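# Put the cover back on the grey case

## Task

Set the cover back onto the grey case. Anything already accomplished must still hold at the end, and both hands must be holding nothing when you finish.

## Robot and tools

Robot: two arms on a table, left_arm and right_arm. right_arm carries a right hand and left_arm a mirror-image left hand. Each hand has index, middle and ring fingers and a thumb, with rubber caps on the last 0.03 m of each digit. A camera stand sits behind the arms.

Frames: in the scene frame the origin is at table-top height, midway between the nominal bases. +z is up, +x points out over the table, and +y points toward left_arm. Image left and right do not match arm names. Calibrated bases: left_arm (-0.017, +0.291, 0) m, quat_wxyz (+1.000, 0, 0, -0.003); right_arm (+0.007, -0.330, 0) m, quat_wxyz (+1.000, 0, 0, -0.016). Each arm reports its hand pose, targets and velocities in its own base frame. Fixed cameras and the table use the scene frame. On each hand the hand point sits just past the index and middle knuckles. +z runs along the straight fingers toward the tips and +y comes out of the palm face. +x runs across the palm away from the thumb on the right hand and toward the thumb on the left hand. A rigid mast on the palm side of the wrist (x +0.05 to +0.10, sign flipped on the left hand; z -0.16 to -0.11; y up to +0.06 m) can strike objects.

execute_actions(actions, cameras): actions is a list of actions, run in order. Each action is 1 to 15 rows, and each row is one control step of 1/30 s, so a full action lasts 0.5 s. If there are fewer rows, the last one is held. Every row is a single list of 48 numbers in [-1, 1] covering both arms, even if only one arm moves:
0-5 left dx, dy, dz, rx, ry, rz; 6-21 left hand motors; 22 left current_limit; 23 left speed; 24-29 right dx..rz; 30-45 right hand motors; 46 right current_limit; 47 right speed.

Arm numbers are offsets, not poses. They are in that arm's base axes and measured from its Hand target at the start of the action. Every row in an action counts from that same start, not from the row before it. A new action starts from the new target, so repeating an offset moves the arm again. Scale: 1.0 equals 0.6 m for dx, dy, dz and 180 degrees for the rotation vector rx, ry, rz. Rotation turns about the target position. A translation longer than 1.0 is shortened along its line. At each step the commanded orientation is clipped to within 40 degrees of the measured one. The hand often stops short of its target, and waiting does not help. An all-zero action asks for the same target again. If the arm still stops short, send the remaining gap as an offset. Very small moves may not start. Under load the right-hand elbow sags, so command higher. To end a push against something, command the target back beyond the hand point. Rest error of a few cm is normal and does not mean contact.

Hand numbers, in this order: index_mcp, index_abd, index_pip, index_dip, thumb_cmc, thumb_axl, thumb_mcp, thumb_ipl, middle_mcp, middle_abd, middle_pip, middle_dip, ring_mcp, ring_abd, ring_pip, ring_dip. Each number is a goal angle, scaled linearly between the two stops. Bracket = degrees at +1 and -1, then the straight value. _mcp (+128, -18; -0.75) bends the knuckle toward the palm. _abd (+60, -60; 0) swings sideways away from the thumb. _pip (+108, -29; -0.58) and _dip (+117, -21; -0.70) bend the outer hinges. thumb_cmc (+120, -20; -0.71) brings the thumb in front of the palm. thumb_axl (+140, -27; -0.68) rolls the thumb. thumb_mcp (+109, -69; -0.23) and thumb_ipl (+108, -77; -0.17) bend it.

Grasp shorthand: put a, b, c, d in the hand's first 4 places and exactly 0 in the other 12. If you want literal zeros, write 0.001 in one of those places. All four at 0 gives an open, straight hand. a curls index and middle at their outer hinges. b bends all three fingers at the knuckle. c swings the thumb across the palm and brings the index toward it. d curls the ring finger. Example tip centres on the right hand (x, y, z): at (0, 0, 0.75, 0) index (-0.023, -0.003, +0.083) and thumb (-0.015, +0.047, -0.056). At (0, 0.75, 0.75, 0) index (-0.023, +0.049, -0.035) and thumb (-0.015, +0.051, -0.067).

Hand numbers are goals, not a 'no change' flag. To hold a hand as it is, send back its hand_goal, hand_current_limit and hand_speed, or repeat the same grasp numbers. current_limit maps -1 to 0 mA and +1 to 550 mA, with a floor of 11 mA. Well below 0, a finger may not be able to lift itself. speed sets goal travel at (speed+1)/2 of 8.5 rad/s. Both settings start at +0.4 and -0.6 and keep their last value. A finger presses only while its goal lies past the object's surface. Gear friction can keep a grip even after the limit is lowered.

cameras: a list of names, ["all"] or []. If left out, you get all images for an empty actions list and none otherwise. An unknown name makes the call invalid. Cameras are cam_head_left, cam_head_right and cam_high (pinhole+radial), plus cam_left_wrist and cam_right_wrist (fisheye), all 672x504. Calibration (K, distortion, T_world_to_cam) is supplied but can be off by a few mm or degrees. Wrist images may lag while the arm moves.

zoom_image(camera, region): region is [x0, y0, x1, y1] in pixels of that camera's latest full image, at most 504 by 504. It works only for cameras in the newest images.

finished_scene(scene=1, optional) ends the scene for good.

Results: end_effector_position (m) and end_effector_quat_wxyz in the base frame, and Hand target (the commanded pose after clipping, which the next offsets start from). Also Joint positions (ranges in rad: waist ±2.880, shoulder 0 to 3.142, elbow 0 to 3.019, wrist pitch -1.693 to 1.571, wrist yaw ±1.571, wrist roll ±2.094), Joint velocities ('within noise' means at rest), and joint torques. Torques are noisy, offset, include the arm's own weight and are positive toward larger angles; numbers 3 and 4 wrap at ±28 N m. Per hand motor you get hand_goal, hand_measured, hand_current_ma (positive pushes toward -1) and hand_state (moving, goal, blocked, overload), plus hand_current_limit and hand_speed.

Avoid: objects falling or being left off the table; dropping things or releasing them while they move; hard hits on fixed or heavy items; any contact or press between the two arms, including one hand gripping the other's fingers. A motor at 495 mA or more for 5 s shuts down for 10 s. Long holds, stretched arms or pushing toward unreachable poses heat motors: MOTOR HOT appears at 85 °C, and at 100 °C the arm drops with an OVER-TEMPERATURE FAULT lasting 30-60 s. During an arm stop new hand numbers are lost. Loose objects can be nudged by outside pushes. While you think, the robot keeps holding its last command.

Each tool is called after "Call:" by a JSON object that holds its "fn" and its "kwargs".

## Session

Call:
{"fn": "execute_actions", "kwargs": {"actions": []}}

Scene clock: 0.00 s.
left_arm: end_effector_position=(+0.0776, +0.2172, +0.1986) hand_goal=(-0.754, +0.000, -0.576, -0.696, -0.714, -0.678, -0.226, -0.168, -0.754, +0.000, -0.576, -0.696, -0.754, +0.000, -0.576, -0.696) hand_measured=(-0.754, +0.000, -0.576, -0.696, -0.714, -0.678, -0.226, -0.168, -0.754, +0.000, -0.576, -0.696, -0.754, +0.000, -0.576, -0.696) hand_current_ma=(+0, +0, +0, +0, +0, +0, +0, +0, +0, +0, +0, +0, +0, +0, +0, +0) hand_state=(goal, goal, goal, goal, goal, goal, goal, goal, goal, goal, goal, goal, goal, goal, goal, goal) hand_current_limit=0.40 hand_speed=-0.60 end_effector_quat_wxyz=(+0.162, -0.206, +0.961, -0.083) | right_arm: end_effector_position=(+0.3338, +0.3802, +0.3667) hand_goal=(-0.754, +0.000, -0.576, -0.696, -0.714, -0.678, -0.226, -0.168, -0.754, +0.000, -0.576, -0.696, -0.754, +0.000, -0.576, -0.696) hand_measured=(-0.754, +0.000, -0.576, -0.696, -0.714, -0.678, -0.226, -0.168, -0.754, +0.000, -0.576, -0.696, -0.754, +0.000, -0.576, -0.696) hand_current_ma=(+0, +0, +0, +0, +0, +0, +0, +0, +0, +0, +0, +0, +0, +0, +0, +0) hand_state=(goal, goal, goal, goal, goal, goal, goal, goal, goal, goal, goal, goal, goal, goal, goal, goal) hand_current_limit=0.40 hand_speed=-0.60 end_effector_quat_wxyz=(+0.334, -0.188, +0.689, +0.615)
Joint positions: left_arm=[1.182 0.762 0.812 -1.572 0.363 -0.82] | right_arm=[0.54 1.344 0.733 0.581 -0.799 -0.786]
Joint velocities: within noise
Joint torques (N m): no reading
Heat: left arm: hottest waist 28 °C; right arm: hottest elbow 26 °C.
Hand target: left_arm +0.0797, +0.2224, +0.2085; +0.169, -0.204, +0.961, -0.073 | right_arm +0.3368, +0.3820, +0.3779; +0.343, -0.192, +0.682, +0.617

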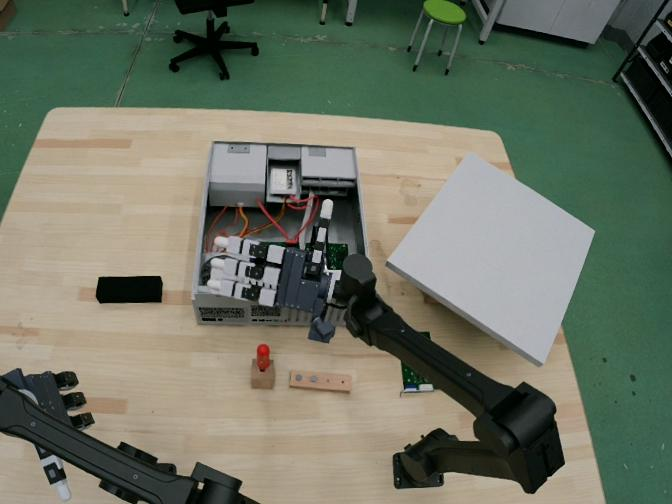

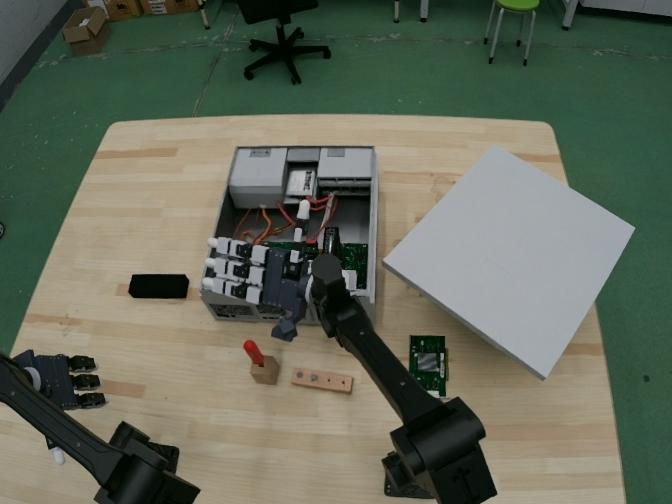

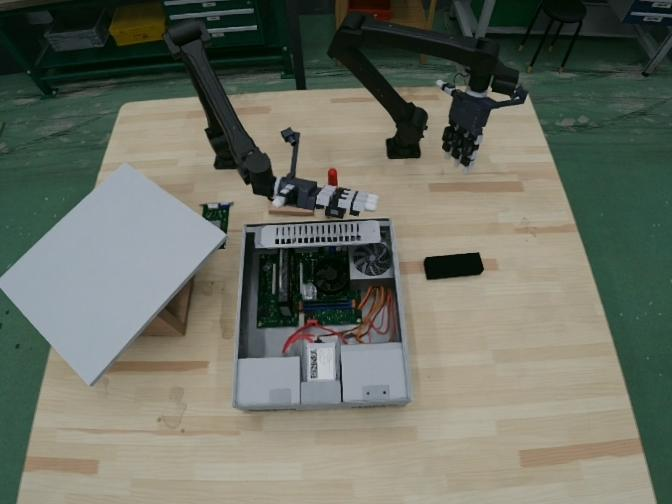

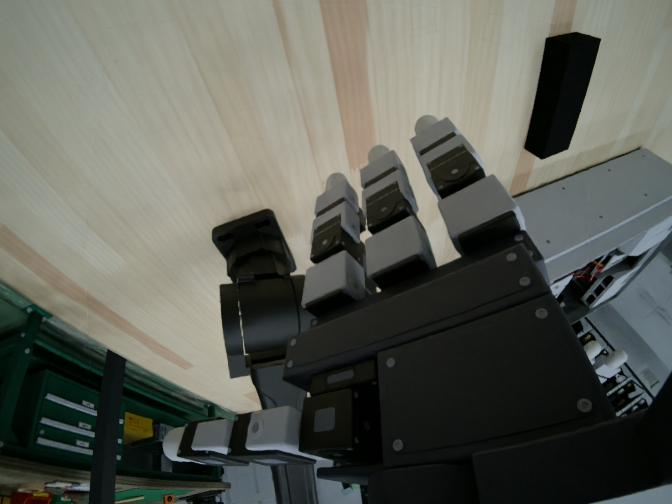

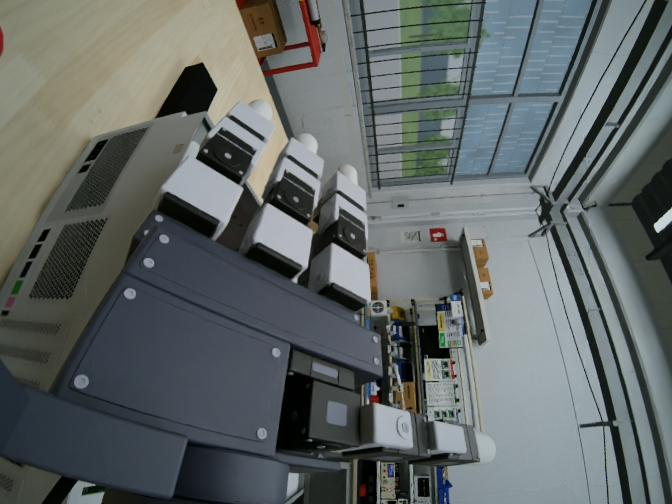

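Call:
{"fn": "zoom_image", "kwargs": {"camera": "cam_high", "region": [0, 150, 250, 400]}}

Call:
{"fn": "zoom_image", "kwargs": {"camera": "cam_high", "region": [220, 170, 480, 430]}}

Call:
{"fn": "zoom_image", "kwargs": {"camera": "cam_head_left", "region": [350, 140, 620, 410]}}

Call:
{"fn": "zoom_image", "kwargs": {"camera": "cam_head_right", "region": [180, 120, 420, 360]}}

Call:
{"fn": "zoom_image", "kwargs": {"camera": "cam_head_right", "region": [360, 130, 640, 410]}}

Scaled by 2.016 from the camera's 672x504 image, which has a finer 960x720 frame.

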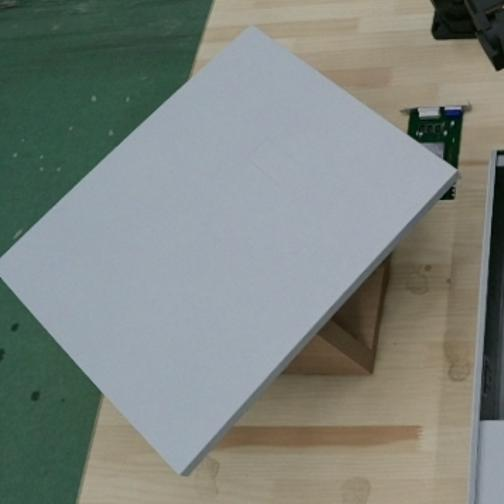

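Scaled by 1.938 from the camera's 672x504 image, which has a finer 960x720 frame.

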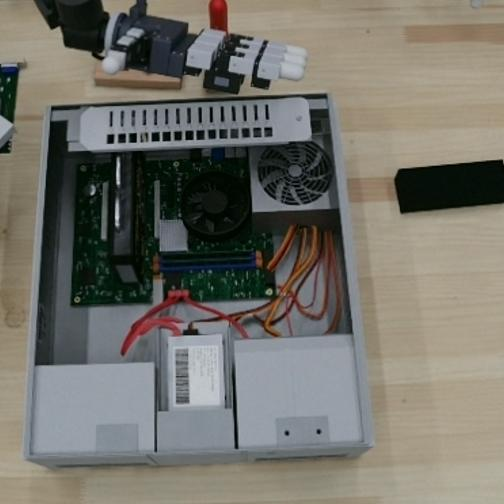

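Scaled by 1.867 from the camera's 672x504 image, which has a finer 960x720 frame.

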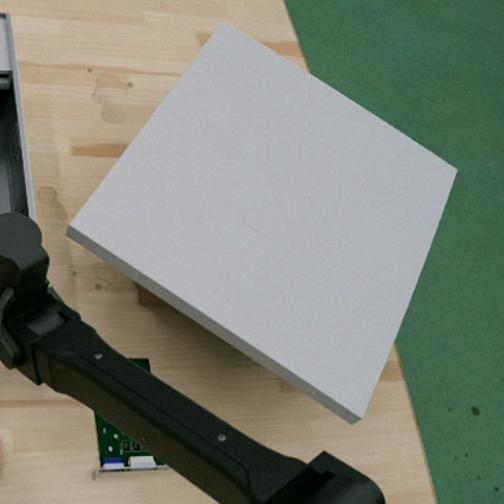

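Scaled by 2.100 from the camera's 672x504 image, which has a finer 960x720 frame.

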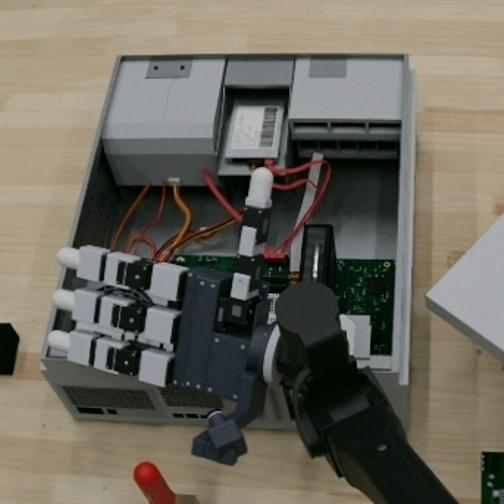

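Scaled by 1.800 from the camera's 672x504 image, which has a finer 960x720 frame.

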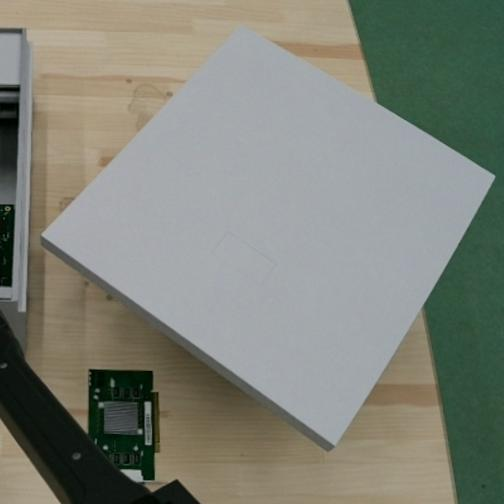

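Call:
{"fn": "zoom_image", "kwargs": {"camera": "cam_head_right", "region": [340, 130, 400, 190]}}

Call:
{"fn": "zoom_image", "kwargs": {"camera": "cam_head_right", "region": [330, 250, 400, 320]}}

Call:
{"fn": "zoom_image", "kwargs": {"camera": "cam_head_left", "region": [185, 270, 245, 330]}}

Call:
{"fn": "zoom_image", "kwargs": {"camera": "cam_high", "region": [225, 360, 285, 420]}}

Call:
{"fn": "zoom_image", "kwargs": {"camera": "cam_high", "region": [360, 200, 420, 260]}}

Call:
{"fn": "zoom_image", "kwargs": {"camera": "cam_high", "region": [130, 220, 240, 330]}}

Call:
{"fn": "zoom_image", "kwargs": {"camera": "cam_head_left", "region": [370, 240, 470, 340]}}

Scaled by 8.400 from the camera's 672x504 image, which has a finer 960x720 frame.

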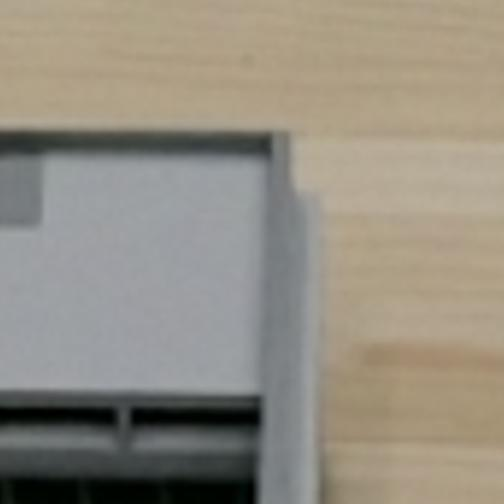

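Scaled by 7.200 from the camera's 672x504 image, which has a finer 960x720 frame.

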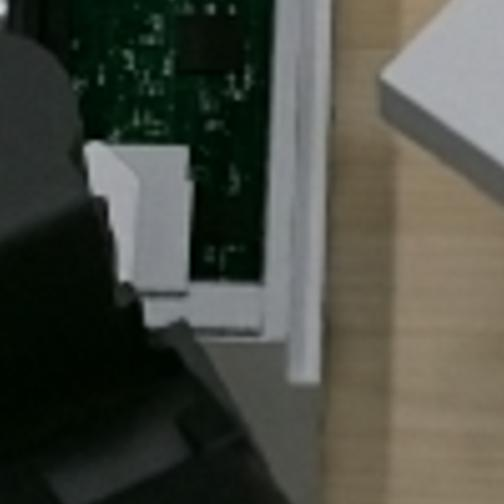

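Scaled by 8.400 from the camera's 672x504 image, which has a finer 960x720 frame.

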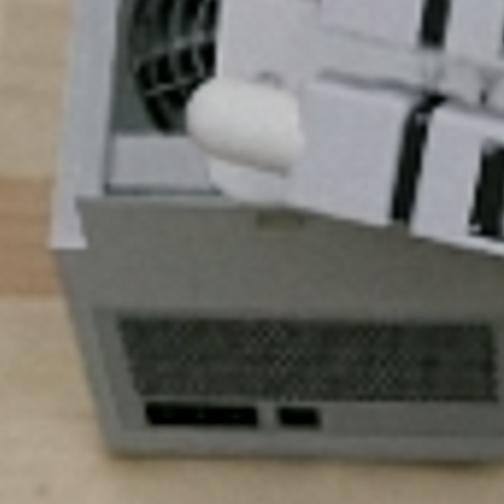

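Scaled by 8.400 from the camera's 672x504 image, which has a finer 960x720 frame.

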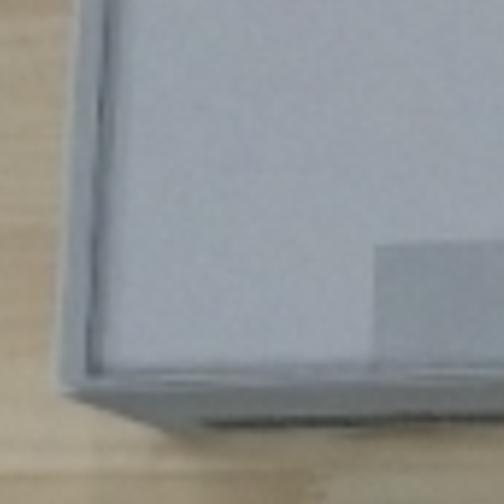

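Scaled by 8.400 from the camera's 672x504 image, which has a finer 960x720 frame.

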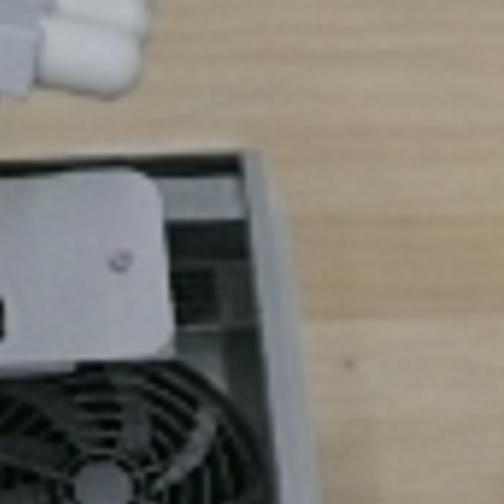

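Scaled by 4.582 from the camera's 672x504 image, which has a finer 960x720 frame.

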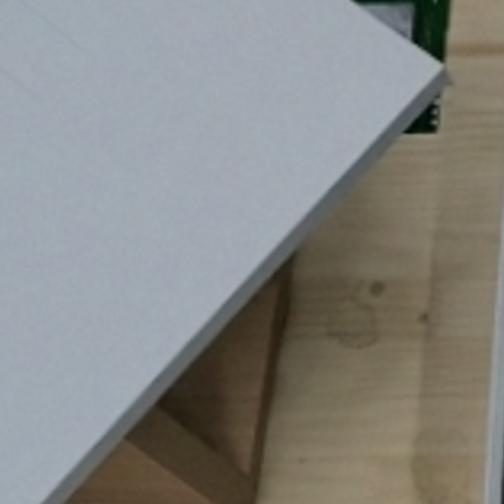

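Scaled by 5.040 from the camera's 672x504 image, which has a finer 960x720 frame.

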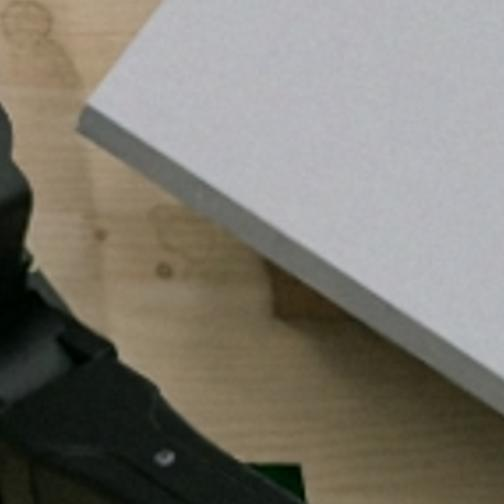

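Call:
{"fn": "execute_actions", "kwargs": {"actions": [[[0,0,0,0,0,0,0,0,0,0,0,0,0,0,0,0,0,0,0,0,0,0,0.4,-0.6,0,-0.083,0.05,-0.013,-0.054,0.001,0,0,0,0,0,0,0,0,0,0,0,0,0,0,0,0,0.4,-0.6]],[[0,0,0,0,0,0,0,0,0,0,0,0,0,0,0,0,0,0,0,0,0,0,0.4,-0.6,0,-0.083,0.05,-0.013,-0.054,0.001,0,0,0,0,0,0,0,0,0,0,0,0,0,0,0,0,0.4,-0.6]]]}}

Scene clock: 187.33 s.
left_arm: end_effector_position=(+0.0776, +0.2172, +0.1986) hand_goal=(-0.750, +0.000, -0.580, -0.700, -0.710, -0.680, -0.230, -0.170, -0.750, +0.000, -0.580, -0.700, -0.750, +0.000, -0.580, -0.700) hand_measured=(-0.750, +0.000, -0.576, -0.698, -0.710, -0.678, -0.224, -0.168, -0.750, +0.000, -0.576, -0.698, -0.750, +0.000, -0.576, -0.698) hand_current_ma=(+1, +0, +5, +4, +0, +4, +14, +5, +1, +0, +5, +4, +1, +0, +5, +4) hand_state=(goal, goal, goal, goal, goal, goal, goal, goal, goal, goal, goal, goal, goal, goal, goal, goal) hand_current_limit=0.40 hand_speed=-0.60 end_effector_quat_wxyz=(+0.162, -0.206, +0.961, -0.083) | right_arm: end_effector_position=(+0.3306, +0.2836, +0.4139) hand_goal=(-0.750, +0.000, -0.580, -0.700, -0.710, -0.680, -0.230, -0.170, -0.750, +0.000, -0.580, -0.700, -0.750, +0.000, -0.580, -0.700) hand_measured=(-0.758, +0.002, -0.580, -0.698, -0.718, -0.678, -0.228, -0.168, -0.758, +0.002, -0.580, -0.698, -0.758, +0.002, -0.580, -0.698) hand_current_ma=(-30, +3, +1, +6, -29, +6, +4, +7, -30, +3, +1, +6, -28, +4, +1, +7) hand_state=(goal, goal, goal, goal, goal, goal, goal, goal, goal, goal, goal, goal, goal, goal, goal, goal) hand_current_limit=0.40 hand_speed=-0.60 end_effector_quat_wxyz=(+0.423, -0.298, +0.651, +0.555)
Joint positions: left_arm=[1.182 0.762 0.812 -1.572 0.363 -0.82] | right_arm=[0.273 1.181 0.793 0.337 -1.076 -1.127]
Joint torques (N m): left_arm=[0.44 -1.55 11.02 0.53 0.35 0.02] | right_arm=[0.79 -6.18 12.53 1.55 -0.08 0.04]
Heat: left arm: hottest elbow 49 °C; right arm: hottest elbow 44 °C.
Hand target: left_arm +0.0797, +0.2224, +0.2085; +0.169, -0.204, +0.961, -0.073 | right_arm +0.3369, +0.2824, +0.4377; +0.443, -0.310, +0.638, +0.549
Off the commanded pose: left_arm 0.011 m, 1 deg | right_arm 0.025 m, 3 deg.

Call:
{"fn": "execute_actions", "kwargs": {"actions": [[[0.092,-0.108,0.0625,0.0481,-0.0474,-0.0493,0,0,0,0,0,0,0,0,0,0,0,0,0,0,0,0,0.4,-0.6,0.013,-0.101,0,0,0,-0.083,0,0,0,0,0,0,0,0,0,0,0,0,0,0,0,0,0.4,-0.6]],[[0.092,-0.108,0.0625,0.0481,-0.0474,-0.0493,0,0,0,0,0,0,0,0,0,0,0,0,0,0,0,0,0.4,-0.6,0.013,-0.101,0,0,0,-0.083,0,0,0,0,0,0,0,0,0,0,0,0,0,0,0,0,0.4,-0.6]],[[0.092,-0.108,0.0625,0.0481,-0.0474,-0.0493,0,0,0,0,0,0,0,0,0,0,0,0,0,0,0,0,0.4,-0.6,0.013,-0.101,0,0,0,-0.083,0,0,0,0,0,0,0,0,0,0,0,0,0,0,0,0,0.4,-0.6]],[[0.092,-0.108,0.0625,0.0481,-0.0474,-0.0493,0,0,0,0,0,0,0,0,0,0,0,0,0,0,0,0,0.4,-0.6,-0.033,-0.111,0,0,0,-0.083,0,0,0,0,0,0,0,0,0,0,0,0,0,0,0,0,0.4,-0.6]],[[0,-0.108,0,0.0481,-0.0474,-0.0493,0,0,0,0,0,0,0,0,0,0,0,0,0,0,0,0,0.4,-0.6,-0.033,-0.111,0,0,0,-0.083,0,0,0,0,0,0,0,0,0,0,0,0,0,0,0,0,0.4,-0.6]]], "cameras": ["cam_high", "cam_head_left"]}}

Scene clock: 244.93 s.
left_arm: end_effector_position=(+0.2978, -0.1005, +0.3598) hand_goal=(-0.750, +0.000, -0.580, -0.700, -0.710, -0.680, -0.230, -0.170, -0.750, +0.000, -0.580, -0.700, -0.750, +0.000, -0.580, -0.700) hand_measured=(-0.754, -0.002, -0.578, -0.698, -0.712, -0.678, -0.224, -0.168, -0.752, -0.002, -0.578, -0.698, -0.752, -0.002, -0.580, -0.698) hand_current_ma=(-5, -2, +2, +4, -3, +4, +13, +5, -5, -2, +1, +4, -5, -2, +1, +4) hand_state=(goal, goal, goal, goal, goal, goal, goal, goal, goal, goal, goal, goal, goal, goal, goal, goal) hand_current_limit=0.40 hand_speed=-0.60 end_effector_quat_wxyz=(+0.510, +0.268, +0.805, +0.144) | right_arm: end_effector_position=(+0.3212, -0.0289, +0.4414) hand_goal=(-0.750, +0.000, -0.580, -0.700, -0.710, -0.680, -0.230, -0.170, -0.750, +0.000, -0.580, -0.700, -0.750, +0.000, -0.580, -0.700) hand_measured=(-0.754, +0.002, -0.580, -0.698, -0.716, -0.678, -0.230, -0.168, -0.754, +0.002, -0.580, -0.698, -0.754, +0.002, -0.580, -0.698) hand_current_ma=(-15, +5, +1, +6, -19, +6, +3, +7, -14, +5, +1, +6, -13, +6, +1, +7) hand_state=(goal, goal, goal, goal, goal, goal, goal, goal, goal, goal, goal, goal, goal, goal, goal, goal) hand_current_limit=0.40 hand_speed=-0.60 end_effector_quat_wxyz=(+0.687, +0.136, +0.693, +0.172)
Joint positions: left_arm=[-0.949 0.704 0.778 -0.742 -0.784 -1.482] | right_arm=[-0.603 0.525 0.538 -0.008 -0.653 -1.129]
Joint torques (N m): left_arm=[0.73 -1.67 10 2.8 -0.64 0.21] | right_arm=[0.5 0.15 9.36 1.91 0 0.05]
Heat: left arm: hottest elbow 51 °C; right arm: hottest elbow 48 °C.
Hand target: left_arm +0.3005, -0.1016, +0.3586; +0.512, +0.269, +0.803, +0.148 | right_arm +0.3207, -0.0327, +0.4378; +0.685, +0.141, +0.695, +0.167
Off the commanded pose: left_arm 0.003 m, 1 deg | right_arm 0.005 m, 1 deg.
Images, in order (width x height): cam_head_left 672x504, cam_high 672x504.

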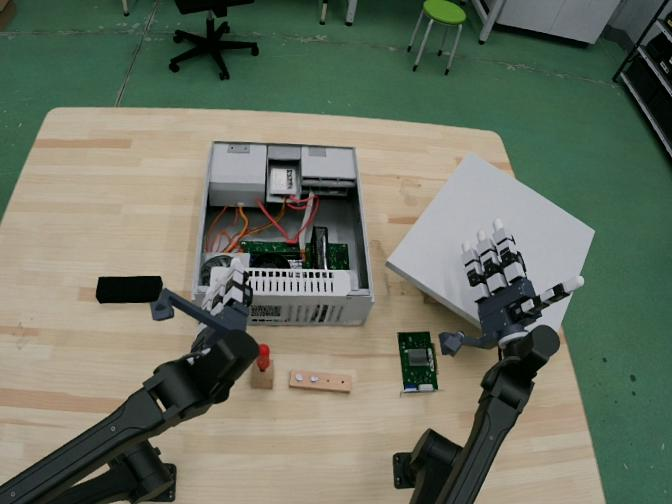

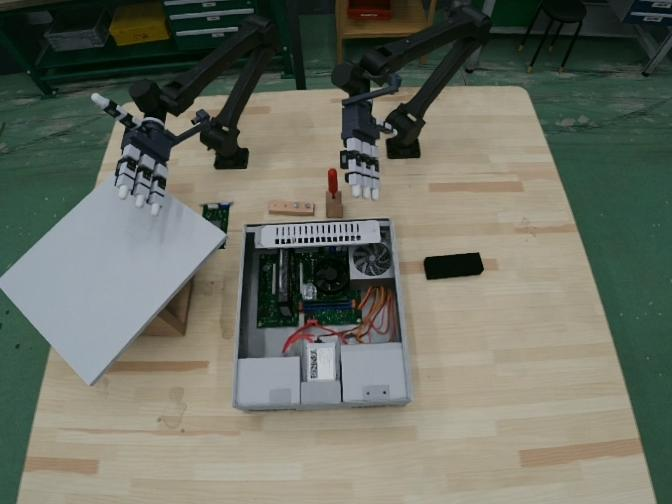

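Call:
{"fn": "execute_actions", "kwargs": {"actions": [[[0,-0.108,0,0.0481,-0.0474,-0.0493,0,0,0,0,0,0,0,0,0,0,0,0,0,0,0,0,0.4,-0.6,-0.033,-0.111,0,0.05,-0.03,-0.06,0,0,0,0,0,0,0,0,0,0,0,0,0,0,0,0,0.4,-0.6]],[[0,-0.108,0,0.0481,-0.0474,-0.0493,0,0,0,0,0,0,0,0,0,0,0,0,0,0,0,0,0.4,-0.6,-0.044,-0.1,0,0.05,-0.03,-0.05,0,0,0,0,0,0,0,0,0,0,0,0,0,0,0,0,0.4,-0.6]],[[0,-0.108,0,0.0481,-0.0474,-0.0493,0,0,0,0,0,0,0,0,0,0,0,0,0,0,0,0,0.4,-0.6,-0.044,-0.1,0,0.05,-0.03,-0.05,0,0,0,0,0,0,0,0,0,0,0,0,0,0,0,0,0.4,-0.6]],[[0,-0.108,0,0.0481,-0.0474,-0.0493,0,0,0,0,0,0,0,0,0,0,0,0,0,0,0,0,0.4,-0.6,0,0,0,0,0,0,0,0,0,0,0,0,0,0,0,0,0,0,0,0,0,0,0.4,-0.6]],[[0,-0.08,0,0.0481,-0.0474,-0.0493,0,0,0,0,0,0,0,0,0,0,0,0,0,0,0,0,0.4,-0.6,0,0,0,0,0,0,0,0,0,0,0,0,0,0,0,0,0,0,0,0,0,0,0.4,-0.6]]], "cameras": ["all"]}}

Scene clock: 252.67 s.
left_arm: end_effector_position=(+0.2961, -0.4050, +0.3496) hand_goal=(-0.750, +0.000, -0.580, -0.700, -0.710, -0.680, -0.230, -0.170, -0.750, +0.000, -0.580, -0.700, -0.750, +0.000, -0.580, -0.700) hand_measured=(-0.758, -0.002, -0.580, -0.698, -0.716, -0.678, -0.228, -0.168, -0.758, -0.002, -0.580, -0.698, -0.758, -0.002, -0.580, -0.698) hand_current_ma=(-18, -2, +0, +3, -12, +4, +2, +3, -16, -2, +0, +3, -15, -2, +0, +4) hand_state=(goal, goal, goal, goal, goal, goal, goal, goal, goal, goal, goal, goal, goal, goal, goal, goal) hand_current_limit=0.40 hand_speed=-0.60 end_effector_quat_wxyz=(+0.634, +0.639, +0.313, +0.303) | right_arm: end_effector_position=(+0.2503, -0.2149, +0.4399) hand_goal=(-0.750, +0.000, -0.580, -0.700, -0.710, -0.680, -0.230, -0.170, -0.750, +0.000, -0.580, -0.700, -0.750, +0.000, -0.580, -0.700) hand_measured=(-0.756, +0.002, -0.580, -0.698, -0.716, -0.678, -0.230, -0.168, -0.756, +0.002, -0.580, -0.698, -0.756, +0.002, -0.580, -0.698) hand_current_ma=(-23, +5, +0, +6, -19, +6, +2, +6, -23, +5, +0, +6, -20, +6, +0, +7) hand_state=(goal, goal, goal, goal, goal, goal, goal, goal, goal, goal, goal, goal, goal, goal, goal, goal) hand_current_limit=0.40 hand_speed=-0.60 end_effector_quat_wxyz=(+0.740, +0.435, +0.485, +0.169)
Joint positions: left_arm=[-1.139 1.283 0.587 0.682 -0.47 -0.015] | right_arm=[-1.038 0.584 0.381 0.379 -0.525 -0.526]
Joint torques (N m): left_arm=[0.91 -8.23 10.43 3.6 0.16 0.18] | right_arm=[0.62 0.67 9.24 2.93 0.09 0.13]
Heat: left arm: hottest elbow 50 °C; right arm: hottest elbow 49 °C.
Hand target: left_arm +0.3005, -0.4088, +0.3585; +0.642, +0.630, +0.310, +0.308 | right_arm +0.2481, -0.2192, +0.4378; +0.741, +0.438, +0.481, +0.168
Off the commanded pose: left_arm 0.011 m, 2 deg | right_arm 0.005 m, 1 deg.
camera_calibration:
cam_left_wrist: T_world_to_cam=[[-0.49624, -0.640669, -0.585908, 0.0611046], [-0.290515, 0.758498, -0.583336, 0.553586], [0.818136, -0.11926, -0.562521, 0.0373601], [0, 0, 0, 1]] pos_world=[0.160582, -0.376291, 0.379745]
cam_right_wrist: T_world_to_cam=[[-0.225441, -0.179989, 0.957487, -0.370601], [-0.922862, -0.275535, -0.269084, 0.250054], [0.312253, -0.944291, -0.103988, -0.106357], [0, 0, 0, 1]] pos_world=[0.180427, -0.0982376, 0.411071]

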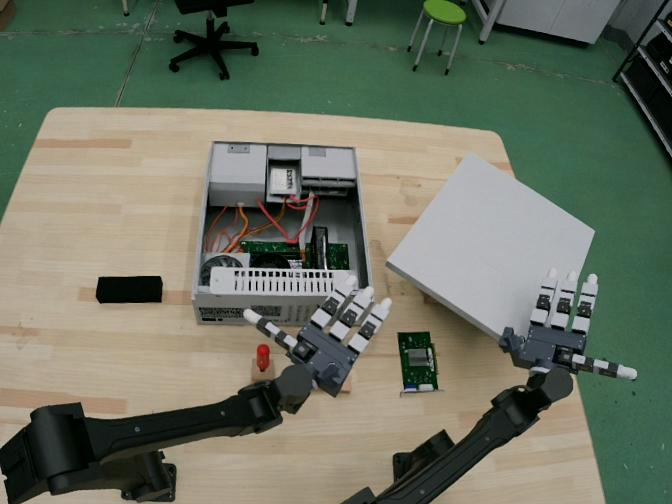

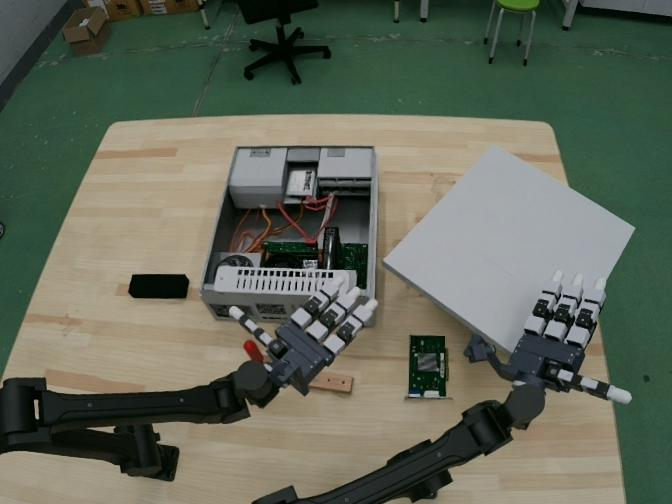

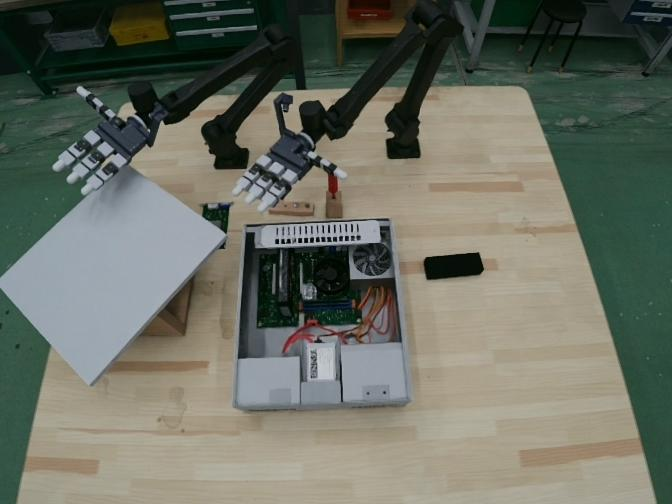

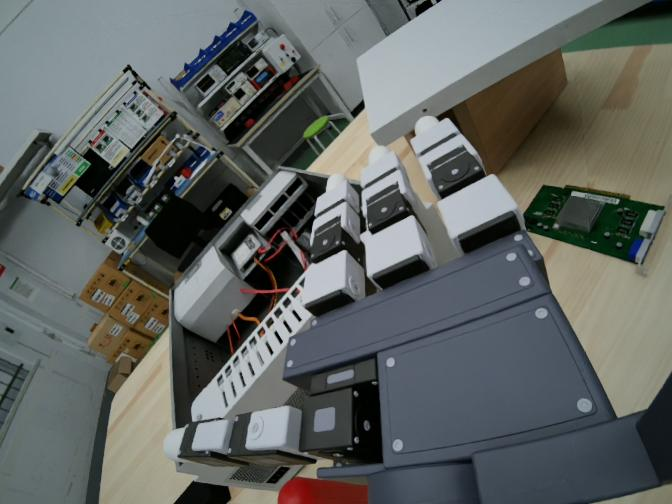

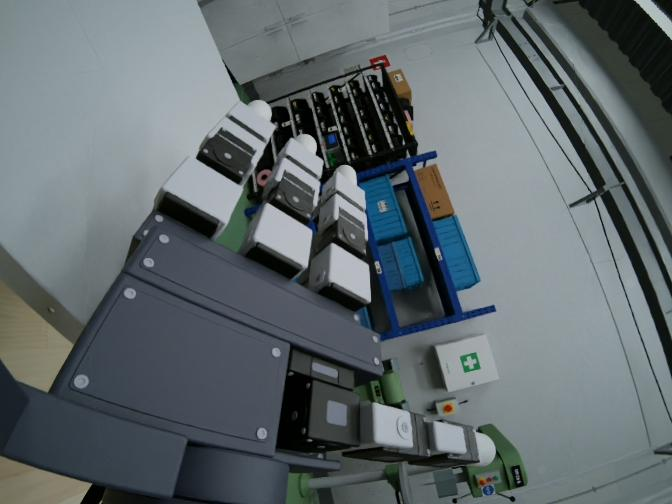

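Call:
{"fn": "zoom_image", "kwargs": {"camera": "cam_left_wrist", "region": [340, 0, 672, 249]}}

Scaled by 1.518 from the camera's 672x504 image, which has a finer 960x720 frame.

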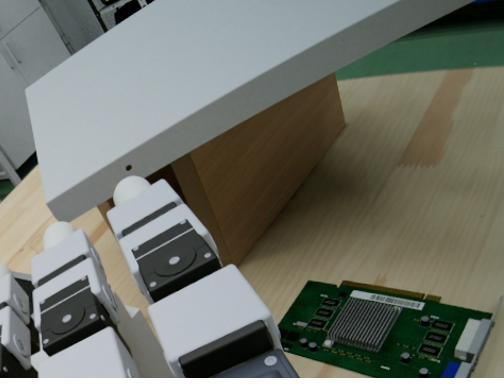

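Call:
{"fn": "execute_actions", "kwargs": {"actions": [[[-0.017,-0.0355,-0.067,0,0,0,0,0,0,0,0,0,0,0,0,0,0,0,0,0,0,0,0.4,-0.6,0.068,-0.083,0.004,-0.0013,0.0755,0.0086,0,0,0,0,0,0,0,0,0,0,0,0,0,0,0,0,0.4,-0.6]],[[-0.017,-0.0355,-0.067,0,0,0,0,0,0,0,0,0,0,0,0,0,0,0,0,0,0,0,0.4,-0.6,0.068,-0.083,0.004,-0.0013,0.0755,0.0086,0,0,0,0,0,0,0,0,0,0,0,0,0,0,0,0,0.4,-0.6]],[[-0.017,-0.0355,-0.067,0,0,0,0,0,0,0,0,0,0,0,0,0,0,0,0,0,0,0,0.4,-0.6,0.068,-0.083,0.004,-0.0013,0.0755,0.0086,0,0,0,0,0,0,0,0,0,0,0,0,0,0,0,0,0.4,-0.6]],[[0,0,0,0,0,0,0,0,0,0,0,0,0,0,0,0,0,0,0,0,0,0,0.4,-0.6,0.068,-0.083,0.004,-0.0013,0.0755,0.0086,0,0,0,0,0,0,0,0,0,0,0,0,0,0,0,0,0.4,-0.6]],[[0,0,0,0,0,0,0,0,0,0,0,0,0,0,0,0,0,0,0,0,0,0,0.4,-0.6,0.068,-0.083,0.004,-0.0013,0.0755,0.0086,0,0,0,0,0,0,0,0,0,0,0,0,0,0,0,0,0.4,-0.6]]], "cameras": ["all"]}}

Scene clock: 301.53 s.
left_arm: end_effector_position=(+0.2685, -0.4640, +0.2254) hand_goal=(-0.750, +0.000, -0.580, -0.700, -0.710, -0.680, -0.230, -0.170, -0.750, +0.000, -0.580, -0.700, -0.750, +0.000, -0.580, -0.700) hand_measured=(-0.760, -0.002, -0.580, -0.698, -0.718, -0.678, -0.228, -0.168, -0.758, -0.002, -0.580, -0.698, -0.758, -0.002, -0.580, -0.698) hand_current_ma=(-21, -2, +0, +3, -14, +4, +2, +3, -19, -2, +0, +3, -17, -2, +0, +4) hand_state=(goal, goal, goal, goal, goal, goal, goal, goal, goal, goal, goal, goal, goal, goal, goal, goal) hand_current_limit=0.40 hand_speed=-0.60 end_effector_quat_wxyz=(+0.628, +0.644, +0.311, +0.307) | right_arm: end_effector_position=(+0.4419, -0.4649, +0.4321) hand_goal=(-0.750, +0.000, -0.580, -0.700, -0.710, -0.680, -0.230, -0.170, -0.750, +0.000, -0.580, -0.700, -0.750, +0.000, -0.580, -0.700) hand_measured=(-0.754, +0.002, -0.580, -0.698, -0.716, -0.678, -0.228, -0.168, -0.754, +0.002, -0.580, -0.698, -0.754, +0.002, -0.580, -0.698) hand_current_ma=(-14, +5, +0, +6, -21, +6, +5, +6, -15, +5, +0, +6, -13, +6, +0, +7) hand_state=(goal, goal, goal, goal, goal, goal, goal, goal, goal, goal, goal, goal, goal, goal, goal, goal) hand_current_limit=0.40 hand_speed=-0.60 end_effector_quat_wxyz=(+0.330, +0.430, +0.838, -0.057)
Joint positions: left_arm=[-1.266 1.743 0.613 1.102 -0.599 -0.011] | right_arm=[-0.999 1.605 1.842 -1.156 -0.221 -1.547]
Joint torques (N m): left_arm=[0.38 -12.81 8.32 3.45 -0.1 0.19] | right_arm=[2.32 -10.64 13.23 1.46 -0.1 0]
Heat: left arm: hottest elbow 48 °C; right arm: hottest elbow 51 °C.
Hand target: left_arm +0.2698, -0.4726, +0.2378; +0.642, +0.630, +0.310, +0.308 | right_arm +0.4520, -0.4683, +0.4499; +0.338, +0.418, +0.841, -0.063
Off the commanded pose: left_arm 0.015 m, 2 deg | right_arm 0.021 m, 2 deg.
camera_calibration:
cam_left_wrist: T_world_to_cam=[[-0.495128, -0.631476, -0.596729, -0.056792], [-0.292029, 0.767826, -0.570229, 0.51969], [0.818271, -0.108074, -0.564582, -0.0112836], [0, 0, 0, 1]] pos_world=[0.132878, -0.436114, 0.256082]
cam_right_wrist: T_world_to_cam=[[0.817491, -0.148835, 0.556379, -0.638006], [-0.566316, -0.383604, 0.729475, -0.28338], [0.104858, -0.911425, -0.39788, -0.169182], [0, 0, 0, 1]] pos_world=[0.378822, -0.35786, 0.494378]

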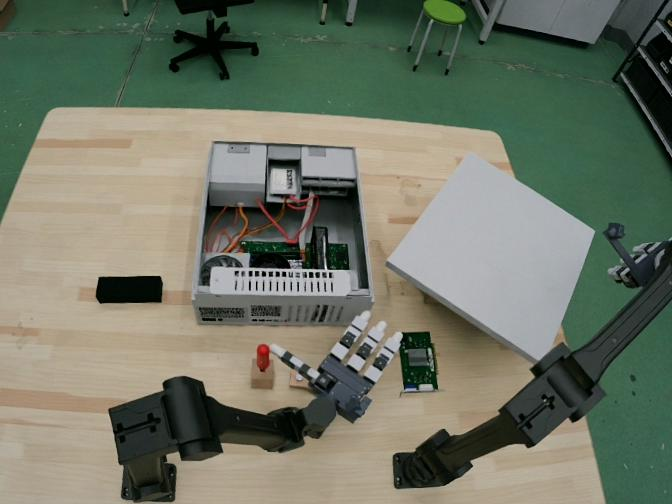

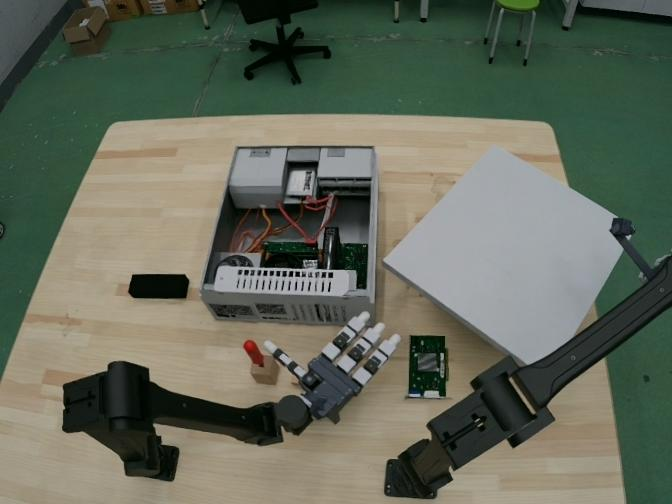

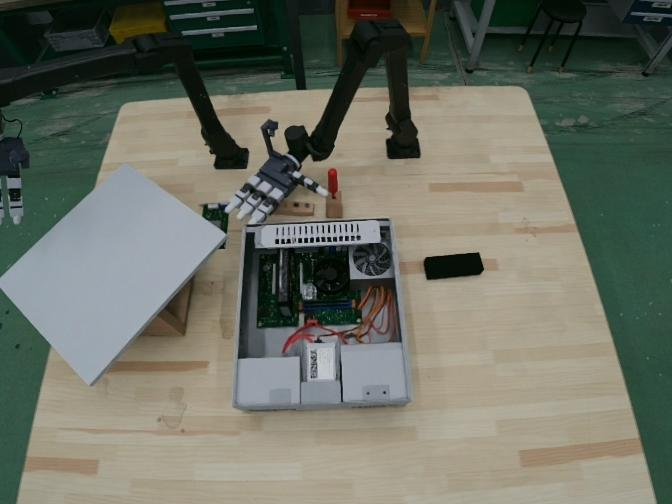

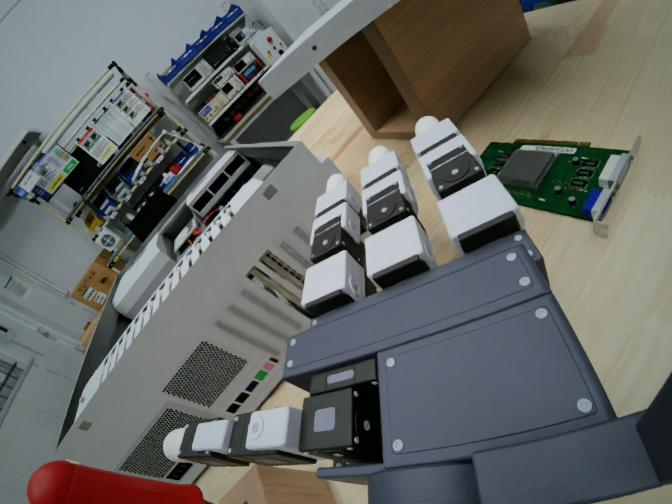

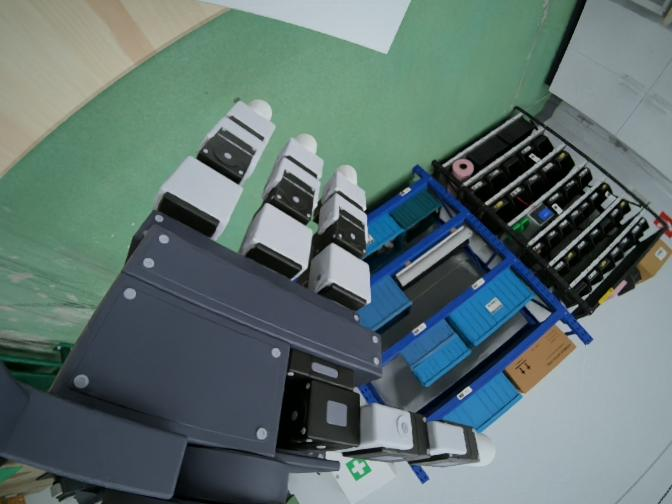

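Call:
{"fn": "execute_actions", "kwargs": {"actions": [[[0.095,-0.075,0,0,0,0,0,0,0,0,0,0,0,0,0,0,0,0,0,0,0,0,0.4,-0.6,0,0,-0.1,-0.0013,0.0755,0.0086,0,0,0,0,0,0,0,0,0,0,0,0,0,0,0,0,0.4,-0.6]],[[0.095,-0.075,0,0,0,0,0,0,0,0,0,0,0,0,0,0,0,0,0,0,0,0,0.4,-0.6,0,0,-0.1,0,0,0,0,0,0,0,0,0,0,0,0,0,0,0,0,0,0,0,0.4,-0.6]]], "cameras": ["all"]}}

Scene clock: 308.33 s.
left_arm: end_effector_position=(+0.3703, -0.5528, +0.2356) hand_goal=(-0.750, +0.000, -0.580, -0.700, -0.710, -0.680, -0.230, -0.170, -0.750, +0.000, -0.580, -0.700, -0.750, +0.000, -0.580, -0.700) hand_measured=(-0.764, +0.000, -0.586, -0.700, -0.718, -0.678, -0.230, -0.168, -0.758, -0.002, -0.580, -0.698, -0.758, -0.002, -0.580, -0.698) hand_current_ma=(-33, +0, -9, -1, -14, +4, +1, +3, -19, -1, +0, +3, -17, -1, +0, +4) hand_state=(goal, goal, goal, goal, goal, goal, goal, goal, goal, goal, goal, goal, goal, goal, goal, goal) hand_current_limit=0.40 hand_speed=-0.60 end_effector_quat_wxyz=(+0.641, +0.635, +0.307, +0.302) | right_arm: end_effector_position=(+0.4467, -0.4709, +0.3273) hand_goal=(-0.750, +0.000, -0.580, -0.700, -0.710, -0.680, -0.230, -0.170, -0.750, +0.000, -0.580, -0.700, -0.750, +0.000, -0.580, -0.700) hand_measured=(-0.752, +0.002, -0.580, -0.698, -0.712, -0.678, -0.228, -0.168, -0.752, +0.002, -0.580, -0.698, -0.750, +0.002, -0.580, -0.698) hand_current_ma=(-3, +5, +0, +6, -8, +6, +8, +6, -3, +5, +0, +6, -2, +6, +0, +7) hand_state=(goal, goal, goal, goal, goal, goal, goal, goal, goal, goal, goal, goal, goal, goal, goal, goal) hand_current_limit=0.40 hand_speed=-0.60 end_effector_quat_wxyz=(+0.231, +0.404, +0.879, -0.105)
Joint positions: left_arm=[-1.124 1.927 0.971 0.96 -0.443 -0.009] | right_arm=[-0.958 1.676 1.76 -1.144 -0.049 -1.655]
Joint torques (N m): left_arm=[1.03 -15.79 11.19 2.24 -0.08 0.17] | right_arm=[2.2 -13.39 8.88 2.13 0.03 0.04]
Heat: left arm: hottest elbow 47 °C; right arm: hottest elbow 51 °C.
Hand target: left_arm +0.3838, -0.5627, +0.2378; +0.642, +0.630, +0.310, +0.308 | right_arm +0.4521, -0.4682, +0.3297; +0.238, +0.396, +0.880, -0.109
Off the commanded pose: left_arm 0.017 m, 1 deg | right_arm 0.007 m, 1 deg.
camera_calibration:
cam_left_wrist: T_world_to_cam=[[-0.49707, -0.641543, -0.584246, -0.0641533], [-0.274239, 0.754958, -0.595677, 0.615738], [0.823234, -0.13587, -0.551204, -0.11883], [0, 0, 0, 1]] pos_world=[0.234796, -0.522159, 0.2638]
cam_right_wrist: T_world_to_cam=[[0.930318, -0.112933, 0.348933, -0.550155], [-0.364334, -0.393683, 0.843964, -0.339032], [0.0420578, -0.912283, -0.407395, -0.186016], [0, 0, 0, 1]] pos_world=[0.396121, -0.365301, 0.402316]

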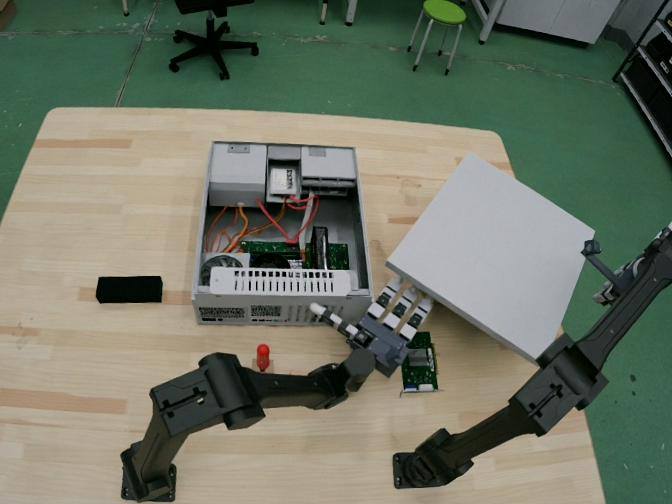

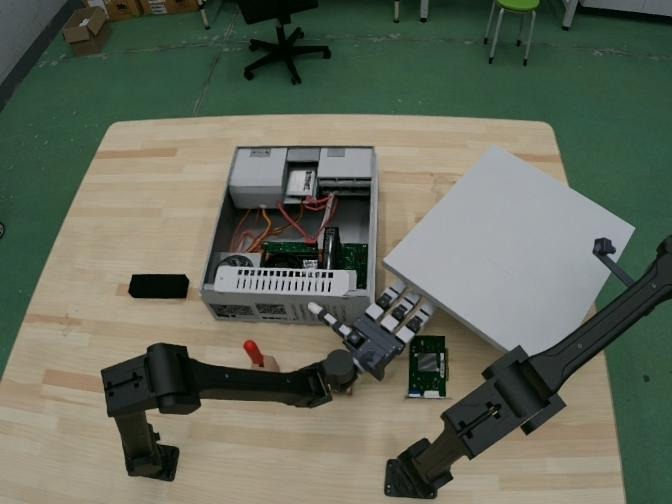

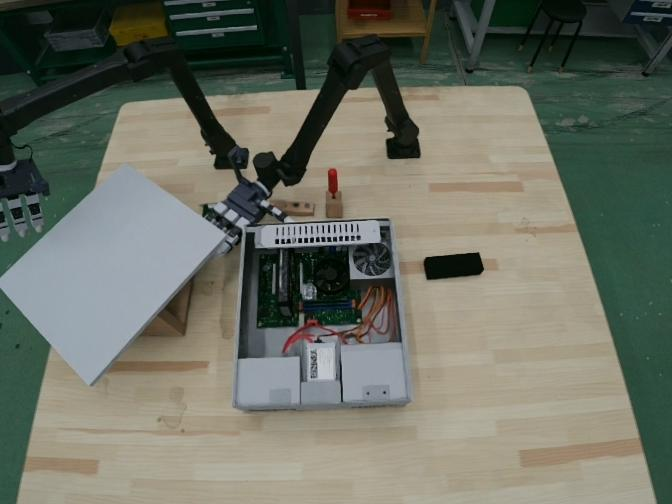

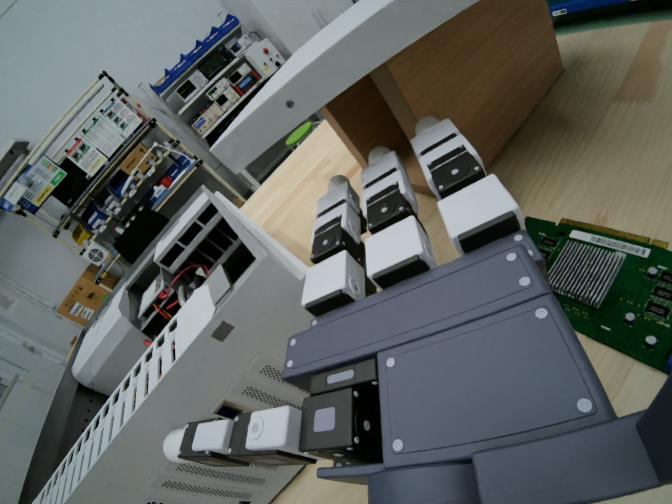

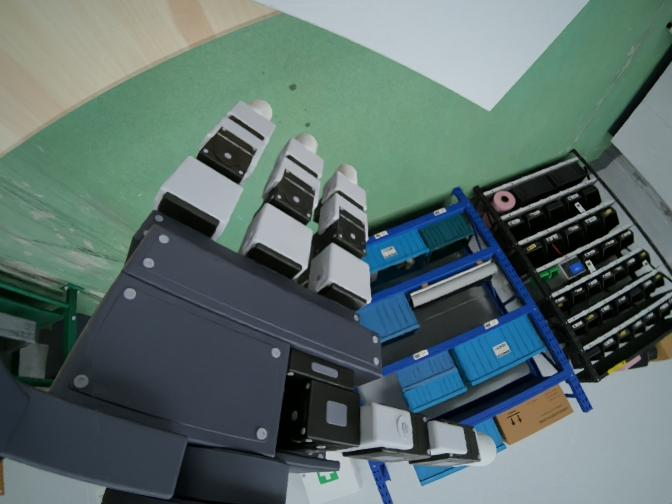

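Call:
{"fn": "zoom_image", "kwargs": {"camera": "cam_head_left", "region": [330, 240, 450, 340]}}

Call:
{"fn": "zoom_image", "kwargs": {"camera": "cam_high", "region": [180, 190, 290, 280]}}

Call:
{"fn": "zoom_image", "kwargs": {"camera": "cam_left_wrist", "region": [190, 40, 510, 280]}}

Scaled by 4.200 from the camera's 672x504 image, which has a finer 960x720 frame.

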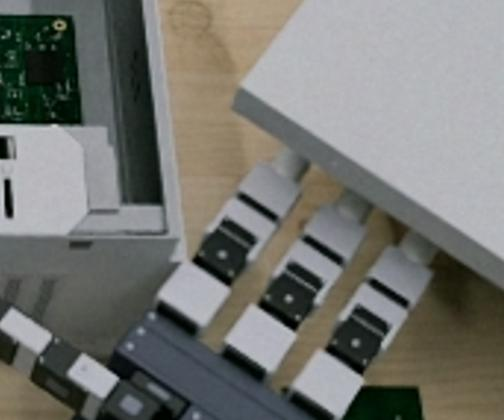

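Scaled by 4.582 from the camera's 672x504 image, which has a finer 960x720 frame.

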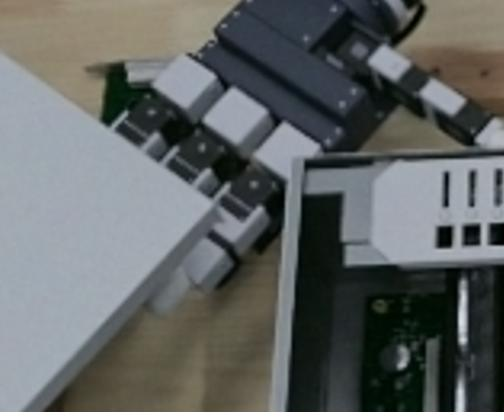

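Scaled by 1.575 from the camera's 672x504 image, which has a finer 960x720 frame.

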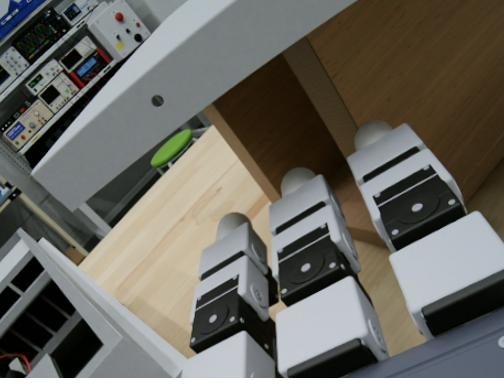

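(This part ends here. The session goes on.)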